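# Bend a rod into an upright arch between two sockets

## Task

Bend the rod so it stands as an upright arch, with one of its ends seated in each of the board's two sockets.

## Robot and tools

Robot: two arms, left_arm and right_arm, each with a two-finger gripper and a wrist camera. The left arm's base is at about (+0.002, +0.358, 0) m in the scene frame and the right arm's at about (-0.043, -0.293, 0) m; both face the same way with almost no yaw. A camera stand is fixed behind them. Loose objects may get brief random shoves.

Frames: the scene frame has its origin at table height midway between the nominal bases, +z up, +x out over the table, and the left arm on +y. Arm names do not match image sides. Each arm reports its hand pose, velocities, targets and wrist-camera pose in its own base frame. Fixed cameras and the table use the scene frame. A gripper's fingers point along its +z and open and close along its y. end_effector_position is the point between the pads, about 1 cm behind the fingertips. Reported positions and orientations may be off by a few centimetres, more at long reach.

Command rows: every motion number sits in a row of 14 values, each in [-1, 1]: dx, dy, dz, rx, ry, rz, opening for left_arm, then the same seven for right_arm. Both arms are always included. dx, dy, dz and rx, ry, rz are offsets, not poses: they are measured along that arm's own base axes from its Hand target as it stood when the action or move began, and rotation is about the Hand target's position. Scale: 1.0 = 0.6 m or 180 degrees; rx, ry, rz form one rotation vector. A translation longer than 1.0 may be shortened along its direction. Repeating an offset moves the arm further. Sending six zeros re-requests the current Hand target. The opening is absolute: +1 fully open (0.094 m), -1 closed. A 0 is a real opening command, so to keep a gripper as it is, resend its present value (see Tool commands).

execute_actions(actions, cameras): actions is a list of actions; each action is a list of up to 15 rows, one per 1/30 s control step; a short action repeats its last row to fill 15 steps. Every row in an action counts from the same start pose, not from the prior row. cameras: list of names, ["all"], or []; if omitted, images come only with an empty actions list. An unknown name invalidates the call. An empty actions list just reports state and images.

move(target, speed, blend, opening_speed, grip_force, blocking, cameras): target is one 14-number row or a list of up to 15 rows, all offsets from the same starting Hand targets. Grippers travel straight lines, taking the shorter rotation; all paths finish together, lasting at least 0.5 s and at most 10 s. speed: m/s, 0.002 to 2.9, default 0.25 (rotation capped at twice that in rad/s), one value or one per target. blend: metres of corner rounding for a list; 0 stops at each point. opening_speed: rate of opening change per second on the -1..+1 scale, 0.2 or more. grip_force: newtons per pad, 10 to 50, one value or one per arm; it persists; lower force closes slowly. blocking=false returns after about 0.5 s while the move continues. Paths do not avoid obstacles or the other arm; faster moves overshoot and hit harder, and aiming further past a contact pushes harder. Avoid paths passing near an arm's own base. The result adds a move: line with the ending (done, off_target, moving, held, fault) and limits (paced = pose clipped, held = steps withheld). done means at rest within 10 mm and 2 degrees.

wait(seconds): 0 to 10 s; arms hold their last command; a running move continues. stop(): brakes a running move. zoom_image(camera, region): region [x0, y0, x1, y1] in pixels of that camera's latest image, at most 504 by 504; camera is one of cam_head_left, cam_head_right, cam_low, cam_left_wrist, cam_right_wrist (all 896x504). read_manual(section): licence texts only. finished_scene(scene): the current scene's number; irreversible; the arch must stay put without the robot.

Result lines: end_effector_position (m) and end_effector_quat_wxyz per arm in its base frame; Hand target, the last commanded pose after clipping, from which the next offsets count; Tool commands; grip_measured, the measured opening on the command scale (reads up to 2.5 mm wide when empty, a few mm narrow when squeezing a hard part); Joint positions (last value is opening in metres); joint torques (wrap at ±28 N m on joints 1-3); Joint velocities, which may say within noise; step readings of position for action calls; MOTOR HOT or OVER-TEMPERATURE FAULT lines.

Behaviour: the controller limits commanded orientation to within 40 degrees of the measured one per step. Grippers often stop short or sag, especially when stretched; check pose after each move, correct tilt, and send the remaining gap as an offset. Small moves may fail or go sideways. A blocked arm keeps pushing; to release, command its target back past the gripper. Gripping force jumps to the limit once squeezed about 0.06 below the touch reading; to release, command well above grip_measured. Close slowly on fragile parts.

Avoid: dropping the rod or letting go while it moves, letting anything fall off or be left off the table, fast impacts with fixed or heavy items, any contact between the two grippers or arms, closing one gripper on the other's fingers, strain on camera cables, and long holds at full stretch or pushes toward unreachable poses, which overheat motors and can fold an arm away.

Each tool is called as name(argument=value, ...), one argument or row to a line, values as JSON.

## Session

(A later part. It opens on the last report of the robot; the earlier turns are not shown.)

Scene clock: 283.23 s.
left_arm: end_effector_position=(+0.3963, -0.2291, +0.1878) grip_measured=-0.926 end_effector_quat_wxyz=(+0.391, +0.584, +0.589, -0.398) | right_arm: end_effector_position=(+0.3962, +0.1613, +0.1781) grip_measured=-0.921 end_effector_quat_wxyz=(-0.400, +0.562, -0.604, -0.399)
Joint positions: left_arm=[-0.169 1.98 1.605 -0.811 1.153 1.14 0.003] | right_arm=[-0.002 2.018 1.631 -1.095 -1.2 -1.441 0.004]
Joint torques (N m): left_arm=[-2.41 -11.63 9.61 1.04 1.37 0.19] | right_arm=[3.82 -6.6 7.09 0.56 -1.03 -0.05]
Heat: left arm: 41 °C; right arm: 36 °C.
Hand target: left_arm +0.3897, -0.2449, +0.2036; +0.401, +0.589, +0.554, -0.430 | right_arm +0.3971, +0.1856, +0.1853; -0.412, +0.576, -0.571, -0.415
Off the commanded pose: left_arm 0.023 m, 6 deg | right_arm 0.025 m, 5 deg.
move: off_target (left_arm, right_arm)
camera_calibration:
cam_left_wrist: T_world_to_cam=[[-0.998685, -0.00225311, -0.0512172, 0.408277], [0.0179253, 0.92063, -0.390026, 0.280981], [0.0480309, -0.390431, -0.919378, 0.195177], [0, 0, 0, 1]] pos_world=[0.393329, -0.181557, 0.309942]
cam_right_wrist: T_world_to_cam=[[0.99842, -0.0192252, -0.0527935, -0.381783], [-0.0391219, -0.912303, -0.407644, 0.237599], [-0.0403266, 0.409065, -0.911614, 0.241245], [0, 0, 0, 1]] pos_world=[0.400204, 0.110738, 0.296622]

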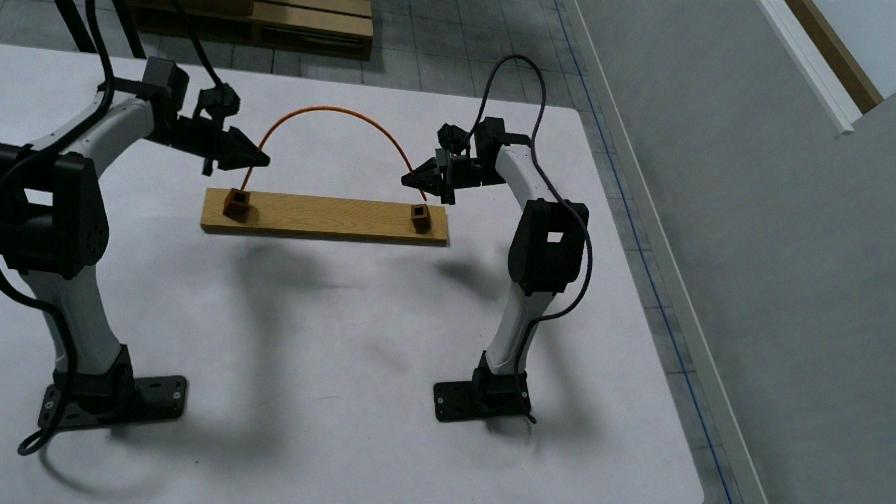

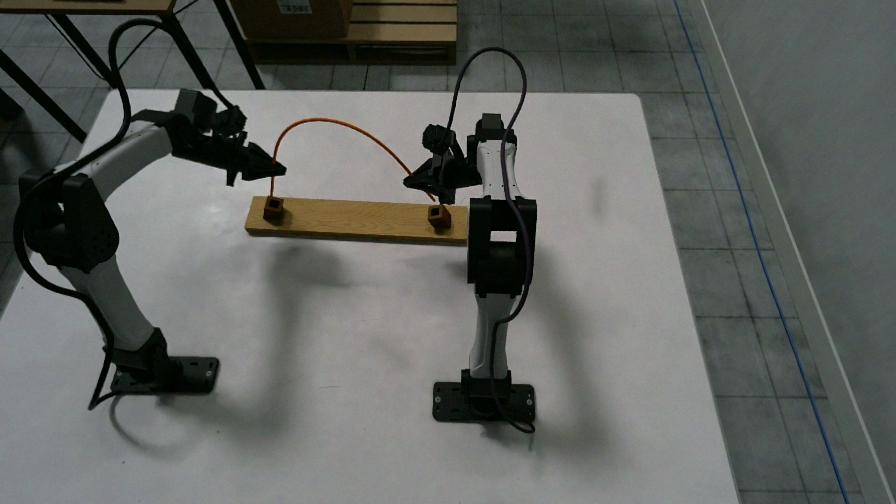

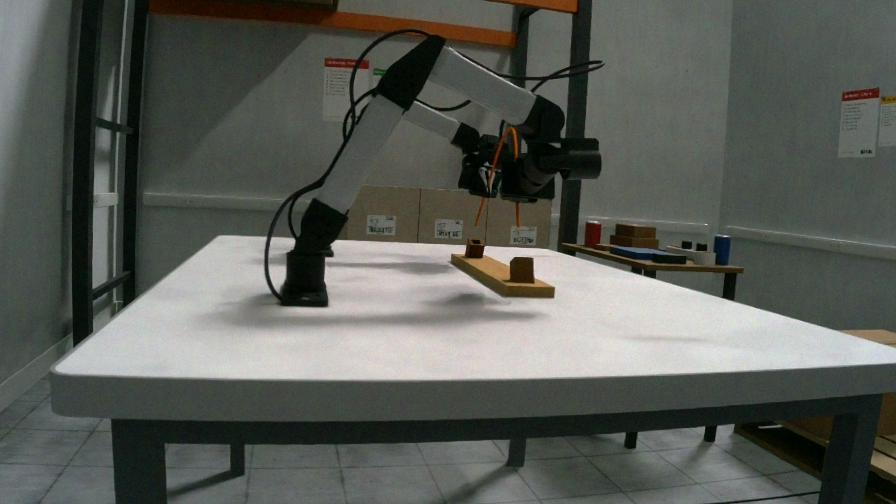

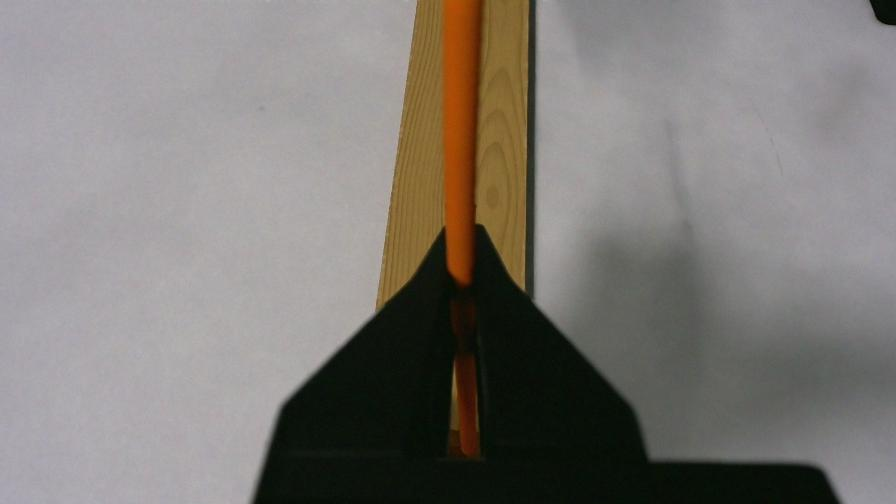

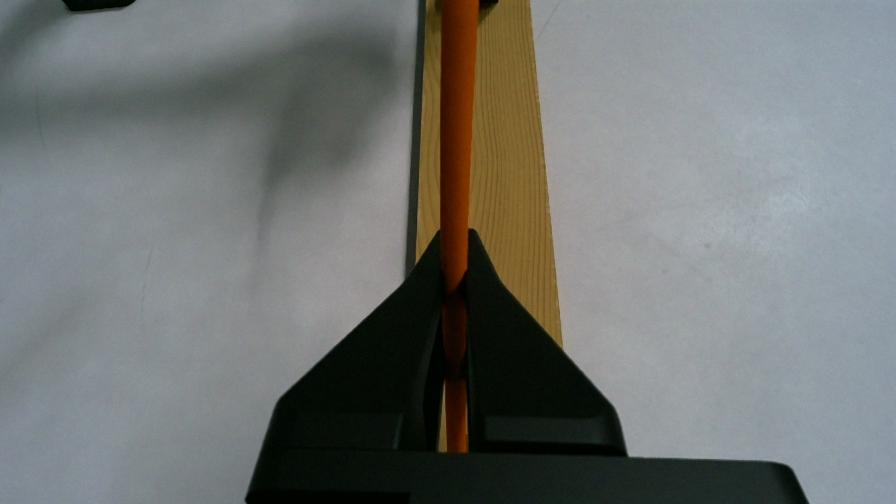

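move(
  target=[0.003,-0.013,0,0,-0.0333,0,-1, 0.008,0.05,0.0,0,-0.0167,0,-1],
  speed=0.04,
  cameras=["all"],
)

zoom_image(
  camera="cam_head_left",
  region=[210, 140, 290, 220],
)

zoom_image(
  camera="cam_head_right",
  region=[240, 150, 310, 220],
)

zoom_image(
  camera="cam_head_left",
  region=[390, 160, 470, 240],
)

zoom_image(
  camera="cam_head_right",
  region=[400, 160, 480, 240],
)

zoom_image(
  camera="cam_low",
  region=[450, 180, 550, 290],
)

Scene clock: 313.47 s.
left_arm: end_effector_position=(+0.4060, -0.2307, +0.1900) grip_measured=-0.926 end_effector_quat_wxyz=(+0.418, +0.597, +0.571, -0.379) | right_arm: end_effector_position=(+0.4133, +0.1898, +0.1721) grip_measured=-0.925 end_effector_quat_wxyz=(-0.418, +0.565, -0.594, -0.392)
Joint positions: left_arm=[-0.169 1.98 1.595 -0.725 1.153 1.143 0.003] | right_arm=[0.066 2.018 1.581 -0.812 -1.2 -1.235 0.004]
Joint torques (N m): left_arm=[-4.25 -14.64 6.37 1.57 1.1 0.14] | right_arm=[4.3 -10.41 4.64 0.98 -0.8 -0.03]
Heat: left arm: 43 °C; right arm: 38 °C.
Hand target: left_arm +0.3916, -0.2527, +0.2036; +0.429, +0.611, +0.532, -0.399 | right_arm +0.4019, +0.2156, +0.1853; -0.427, +0.587, -0.560, -0.399
Off the commanded pose: left_arm 0.030 m, 5 deg | right_arm 0.031 m, 5 deg.
move: off_target (left_arm, right_arm)
camera_calibration:
cam_left_wrist: T_world_to_cam=[[-0.99161, -0.00243694, -0.12924, 0.429976], [0.049789, 0.915479, -0.399274, 0.270836], [0.11929, -0.402359, -0.907677, 0.162227], [0, 0, 0, 1]] pos_world=[0.393532, -0.181623, 0.310958]
cam_right_wrist: T_world_to_cam=[[0.999638, -0.023676, -0.0127745, -0.40519], [-0.0268591, -0.905272, -0.423983, 0.258164], [-0.00152618, 0.424173, -0.90558, 0.204961], [0, 0, 0, 1]] pos_world=[0.41229, 0.137177, 0.289889]

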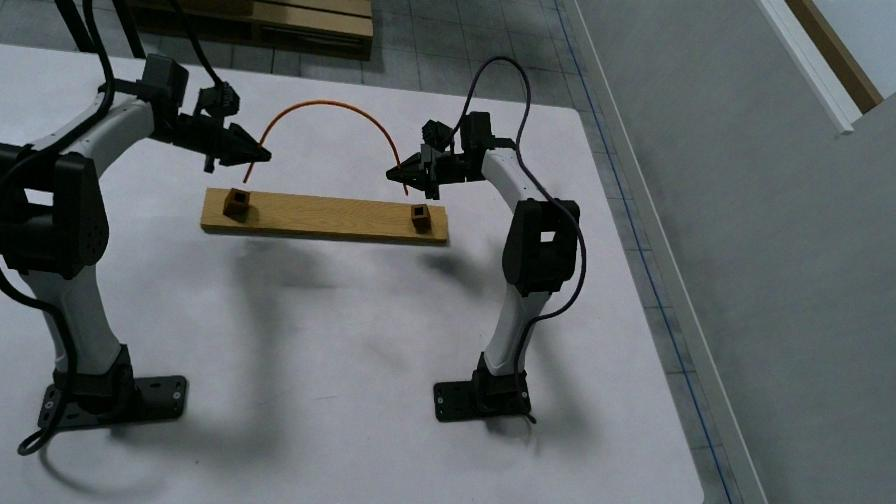

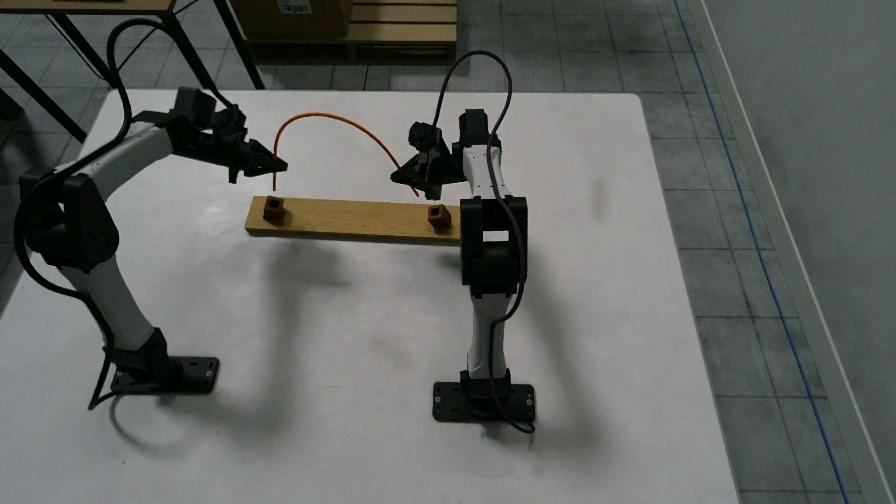

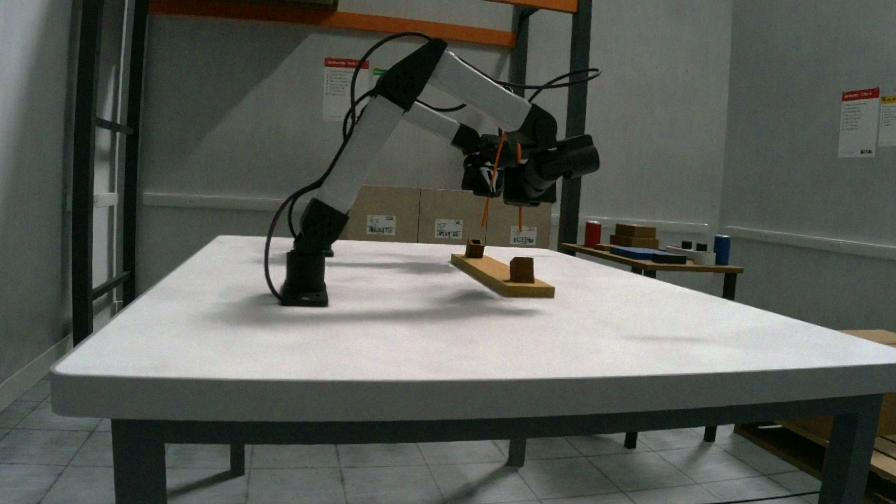

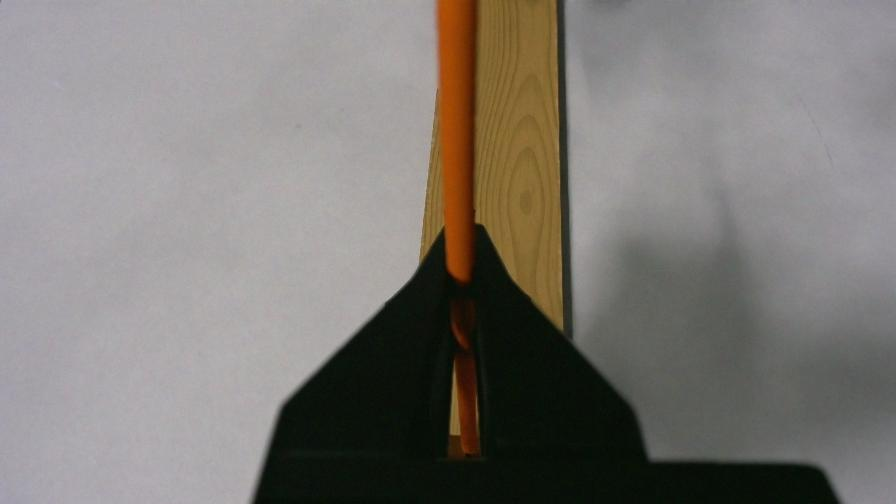

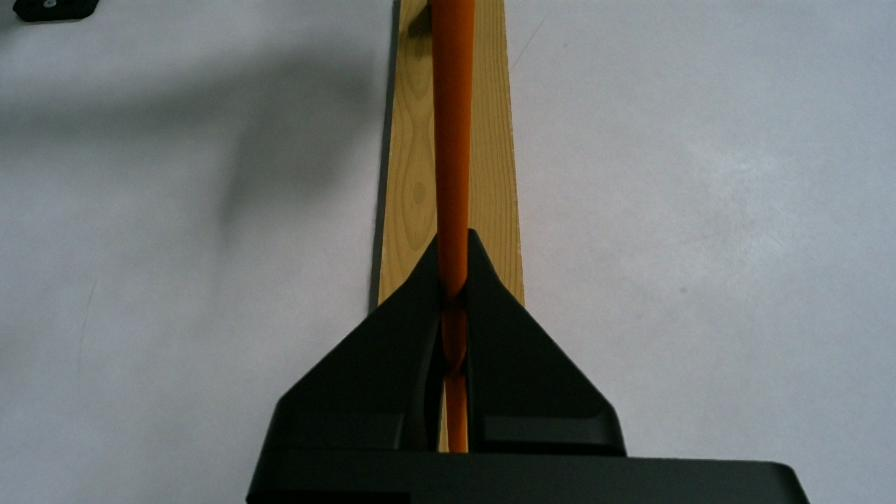

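Scaled by 6.300 from the camera's 896x504 image, which has a finer 1280x720 frame.

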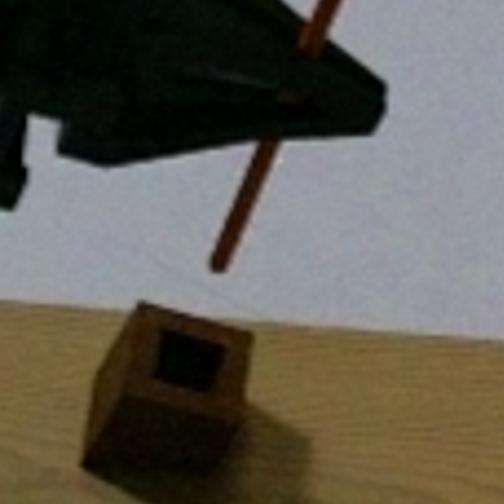

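Scaled by 7.200 from the camera's 896x504 image, which has a finer 1280x720 frame.

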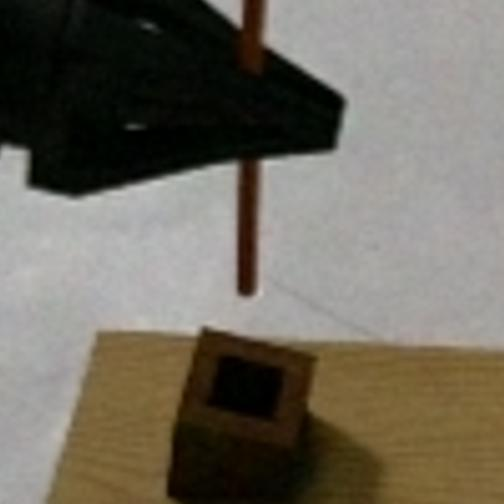

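Scaled by 6.300 from the camera's 896x504 image, which has a finer 1280x720 frame.

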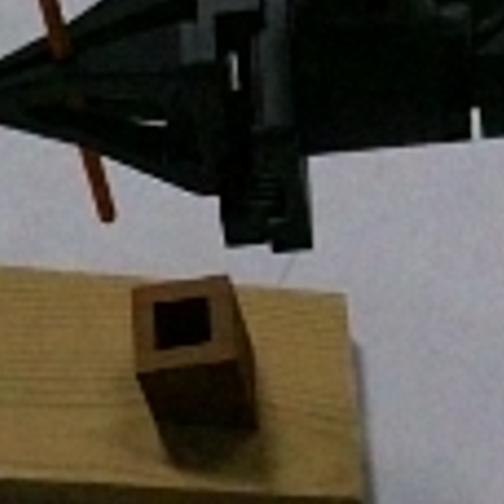

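Scaled by 6.300 from the camera's 896x504 image, which has a finer 1280x720 frame.

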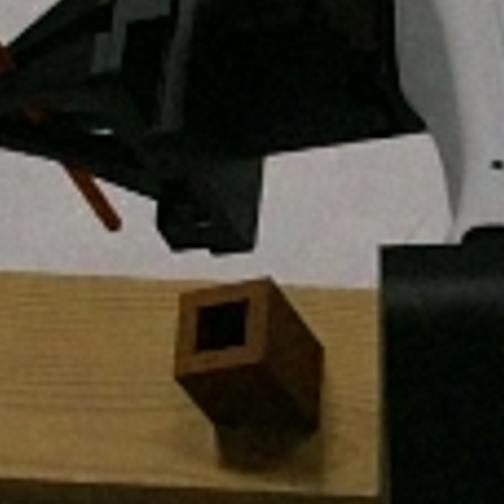

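Scaled by 4.582 from the camera's 896x504 image, which has a finer 1280x720 frame.

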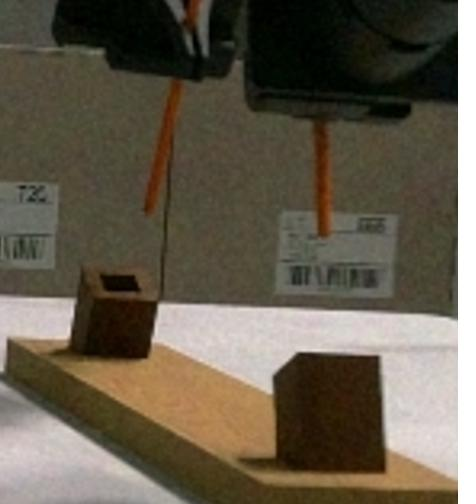

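move(
  target=[-0.02,0.007,-0.033,0,-0.0167,0,-1, -0.015,-0.04,-0.047,0,0,0,-1],
  speed=0.04,
  cameras=["all"],
)

zoom_image(
  camera="cam_head_left",
  region=[210, 140, 290, 220],
)

zoom_image(
  camera="cam_head_right",
  region=[240, 150, 310, 220],
)

zoom_image(
  camera="cam_head_left",
  region=[390, 160, 470, 240],
)

zoom_image(
  camera="cam_head_right",
  region=[400, 160, 480, 240],
)

zoom_image(
  camera="cam_low",
  region=[450, 180, 550, 290],
)

Scene clock: 325.93 s.
left_arm: end_effector_position=(+0.3937, -0.2285, +0.1619) grip_measured=-0.926 end_effector_quat_wxyz=(+0.424, +0.604, +0.563, -0.372) | right_arm: end_effector_position=(+0.4019, +0.1757, +0.1497) grip_measured=-0.925 end_effector_quat_wxyz=(-0.421, +0.578, -0.585, -0.383)
Joint positions: left_arm=[-0.169 1.951 1.44 -0.59 1.151 1.163 0.003] | right_arm=[0.033 2.018 1.504 -0.832 -1.2 -1.372 0.004]
Joint torques (N m): left_arm=[-4.04 -16.28 6.23 1.58 1.03 0.15] | right_arm=[2.36 -8.7 4.68 0.5 -0.96 -0.12]
Heat: left arm: 45 °C; right arm: 39 °C.
Hand target: left_arm +0.3795, -0.2484, +0.1837; +0.443, +0.621, +0.521, -0.383 | right_arm +0.3929, +0.1916, +0.1571; -0.427, +0.587, -0.560, -0.399
Off the commanded pose: left_arm 0.033 m, 6 deg | right_arm 0.020 m, 4 deg.
move: off_target (left_arm, right_arm)
camera_calibration:
cam_left_wrist: T_world_to_cam=[[-0.987744, 0.00409771, -0.15603, 0.418542], [0.0664857, 0.915475, -0.396844, 0.251213], [0.141215, -0.402354, -0.904527, 0.129929], [0, 0, 0, 1]] pos_world=[0.378363, -0.179417, 0.282522]
cam_right_wrist: T_world_to_cam=[[0.999795, -0.00837004, 0.0184429, -0.401768], [0.0000084976, -0.910436, -0.413649, 0.224221], [0.0202533, 0.413564, -0.91025, 0.184344], [0, 0, 0, 1]] pos_world=[0.397951, 0.124538, 0.267958]

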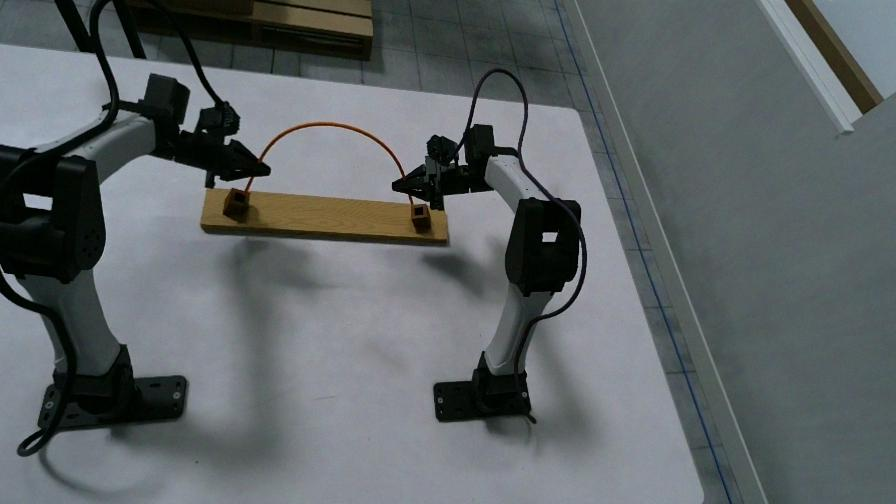

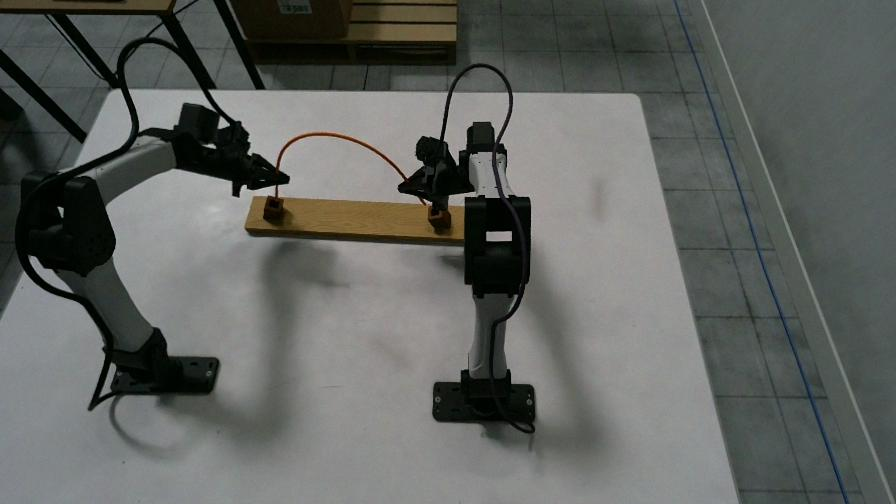

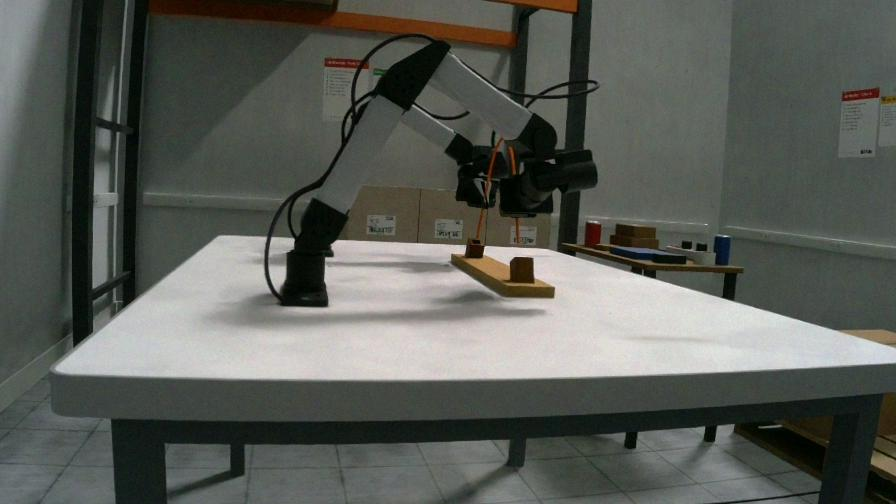

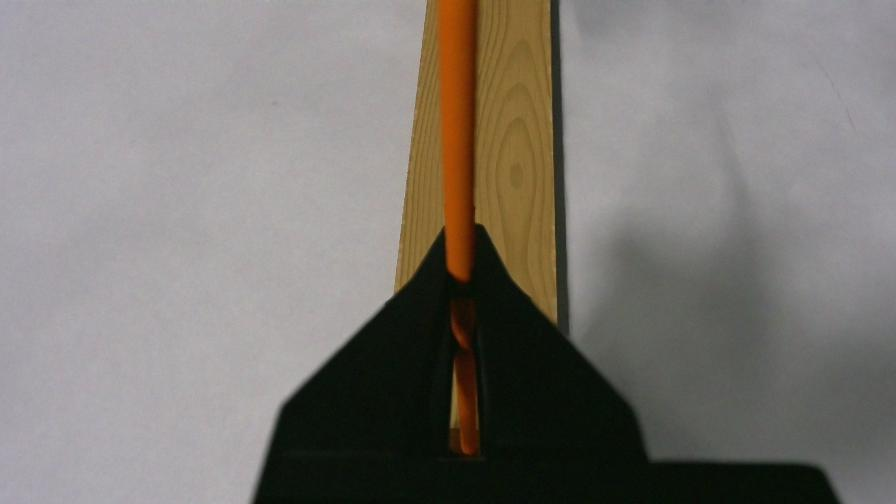

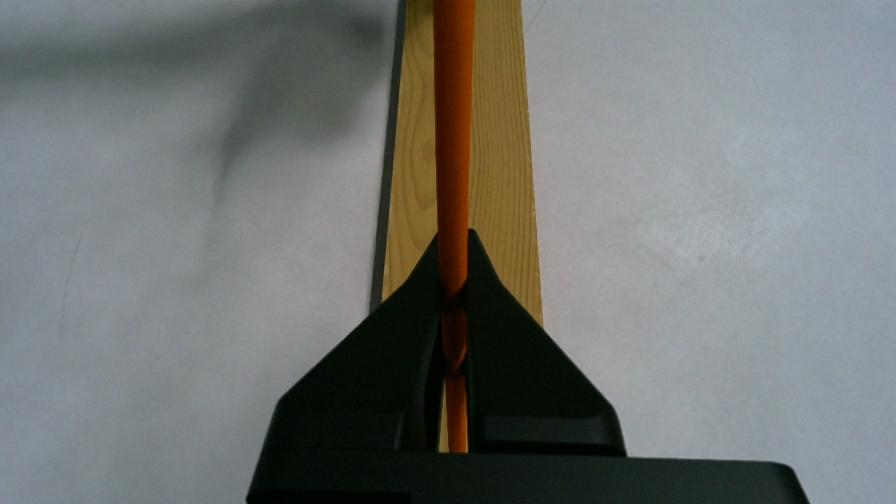

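Scaled by 6.300 from the camera's 896x504 image, which has a finer 1280x720 frame.

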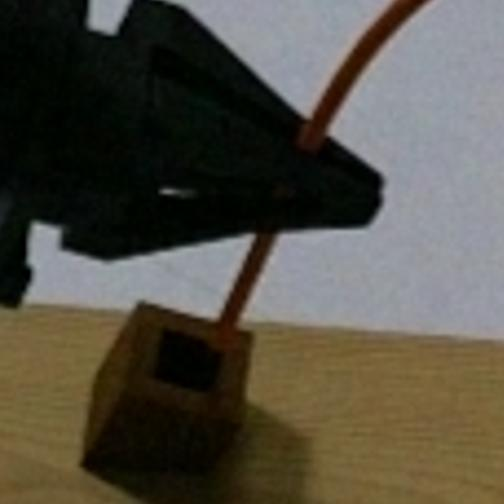

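Scaled by 7.200 from the camera's 896x504 image, which has a finer 1280x720 frame.

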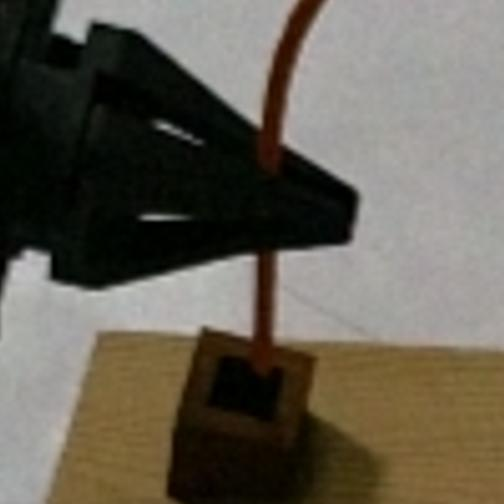

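Scaled by 6.300 from the camera's 896x504 image, which has a finer 1280x720 frame.

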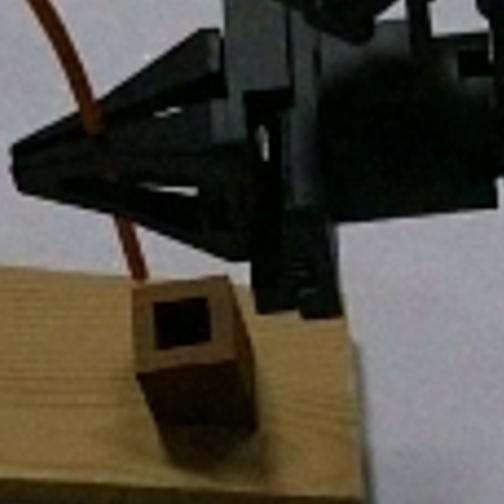

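Scaled by 6.300 from the camera's 896x504 image, which has a finer 1280x720 frame.

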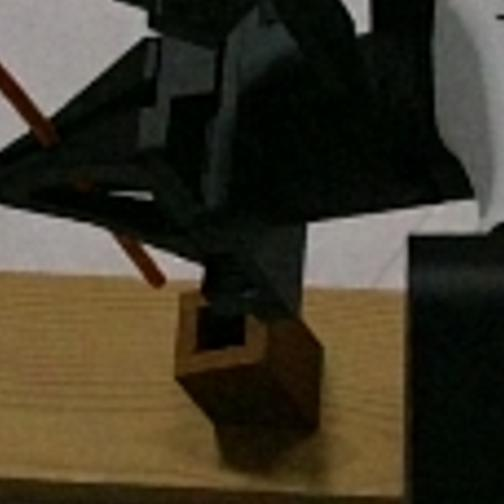

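Scaled by 4.582 from the camera's 896x504 image, which has a finer 1280x720 frame.

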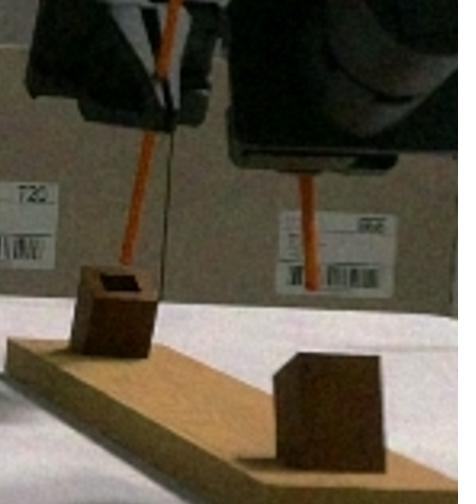

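move(
  target=[0.005,0.014,-0.018,0,-0.0167,0,-1, 0.004,-0.019,-0.022,0,0,0,-1],
  speed=0.03,
  cameras=["all"],
)

zoom_image(
  camera="cam_head_left",
  region=[210, 140, 290, 220],
)

zoom_image(
  camera="cam_head_right",
  region=[240, 150, 310, 220],
)

zoom_image(
  camera="cam_head_left",
  region=[390, 160, 470, 240],
)

zoom_image(
  camera="cam_head_right",
  region=[400, 160, 480, 240],
)

zoom_image(
  camera="cam_low",
  region=[450, 180, 550, 290],
)

Scene clock: 336.73 s.
left_arm: end_effector_position=(+0.3916, -0.2278, +0.1530) grip_measured=-0.926 end_effector_quat_wxyz=(+0.433, +0.619, +0.548, -0.359) | right_arm: end_effector_position=(+0.4004, +0.1664, +0.1432) grip_measured=-0.925 end_effector_quat_wxyz=(-0.424, +0.586, -0.579, -0.376)
Joint positions: left_arm=[-0.169 1.951 1.405 -0.556 1.147 1.215 0.003] | right_arm=[0.01 2.032 1.504 -0.876 -1.2 -1.457 0.004]
Joint torques (N m): left_arm=[-2.19 -15.62 6.23 1.6 1.07 0.22] | right_arm=[1.87 -6.71 5.31 0.4 -1 -0.12]
Heat: left arm: 49 °C; right arm: 39 °C.
Hand target: left_arm +0.3826, -0.2400, +0.1729; +0.456, +0.631, +0.509, -0.366 | right_arm +0.3953, +0.1803, +0.1439; -0.427, +0.587, -0.560, -0.399
Off the commanded pose: left_arm 0.025 m, 6 deg | right_arm 0.015 m, 3 deg.
move: off_target (left_arm, right_arm)
camera_calibration:
cam_left_wrist: T_world_to_cam=[[-0.978639, 0.0220894, -0.204395, 0.422973], [0.101702, 0.916053, -0.387949, 0.232162], [0.178667, -0.400449, -0.898732, 0.107407], [0, 0, 0, 1]] pos_world=[0.371136, -0.179005, 0.27305]
cam_right_wrist: T_world_to_cam=[[0.999186, -0.000858219, 0.0403201, -0.404424], [0.0156986, -0.912642, -0.408458, 0.206381], [0.0371483, 0.408759, -0.911886, 0.176594], [0, 0, 0, 1]] pos_world=[0.394295, 0.11582, 0.261638]

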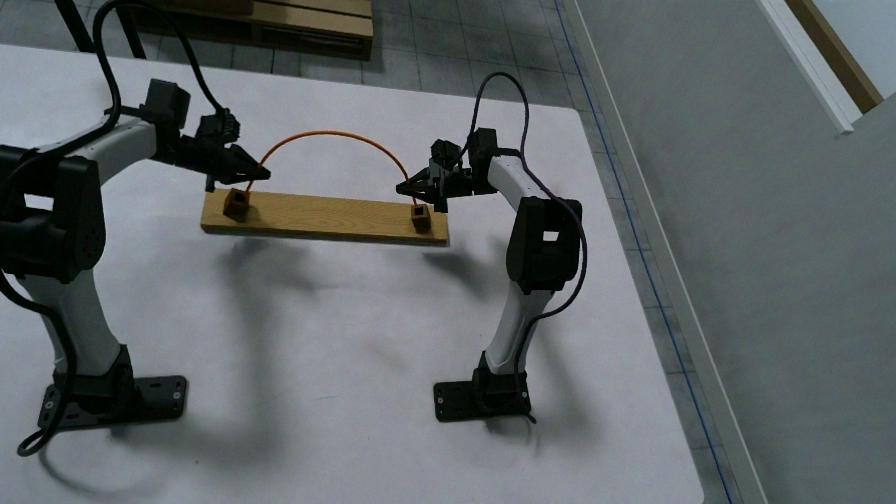

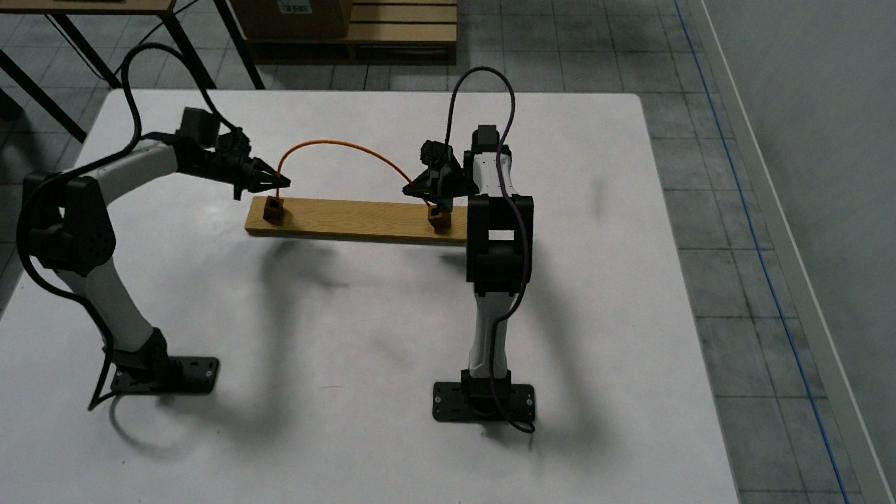

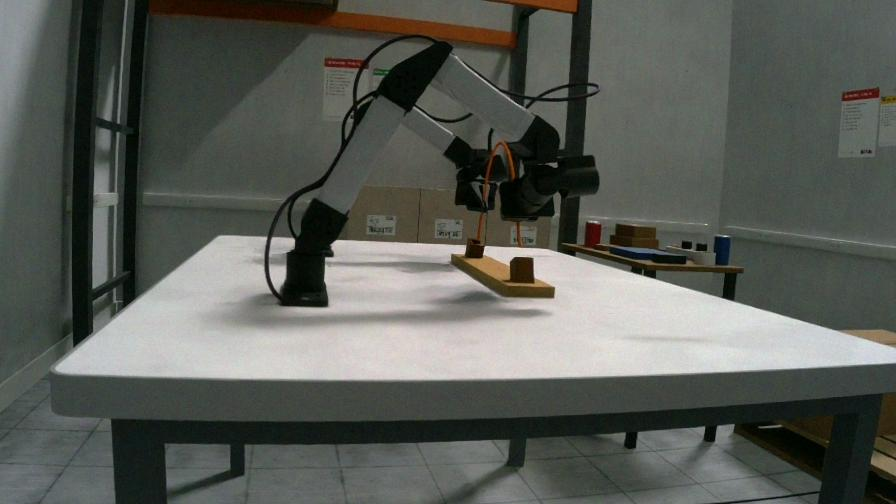

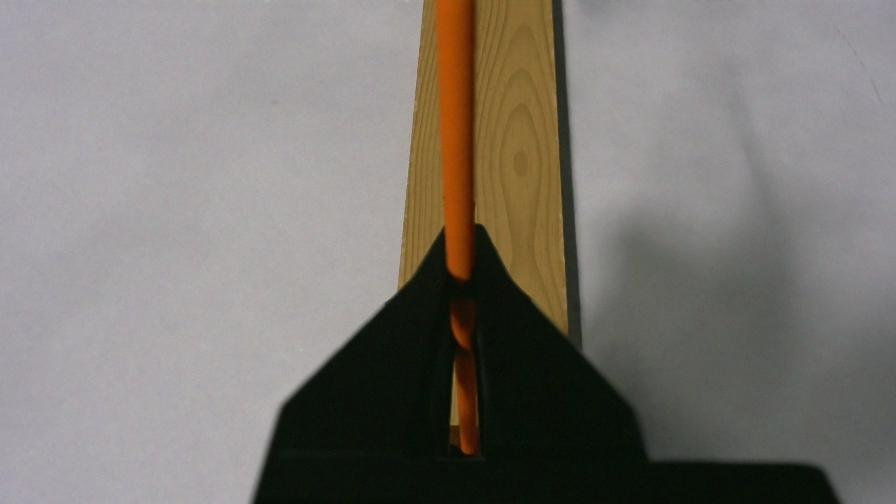

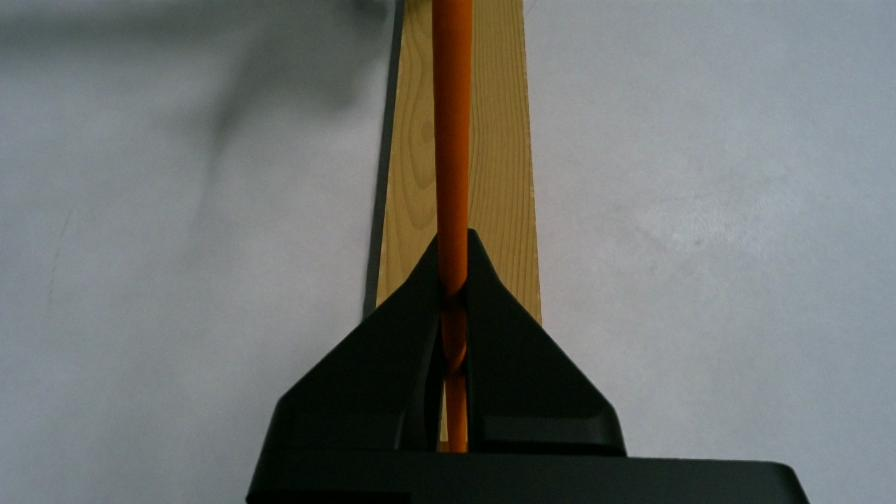

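Scaled by 6.300 from the camera's 896x504 image, which has a finer 1280x720 frame.

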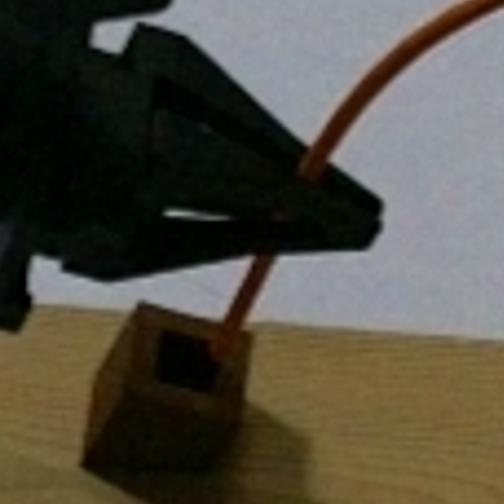

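Scaled by 7.200 from the camera's 896x504 image, which has a finer 1280x720 frame.

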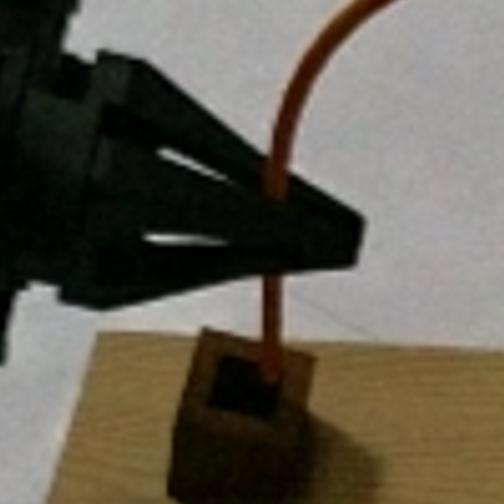

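Scaled by 6.300 from the camera's 896x504 image, which has a finer 1280x720 frame.

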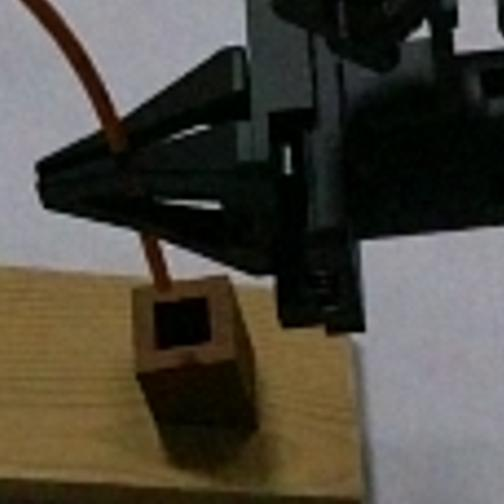

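Scaled by 6.300 from the camera's 896x504 image, which has a finer 1280x720 frame.

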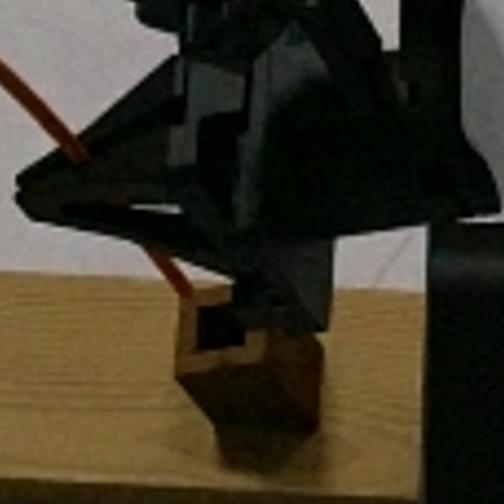

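Scaled by 4.582 from the camera's 896x504 image, which has a finer 1280x720 frame.

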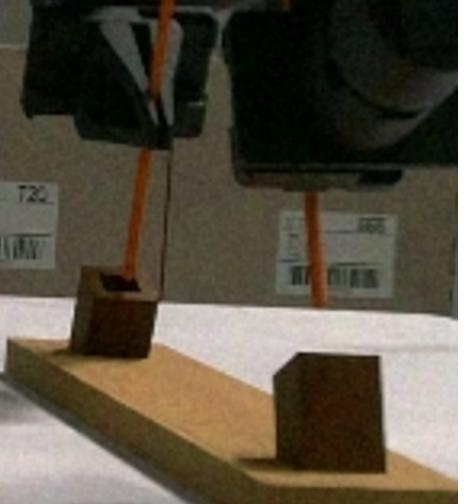

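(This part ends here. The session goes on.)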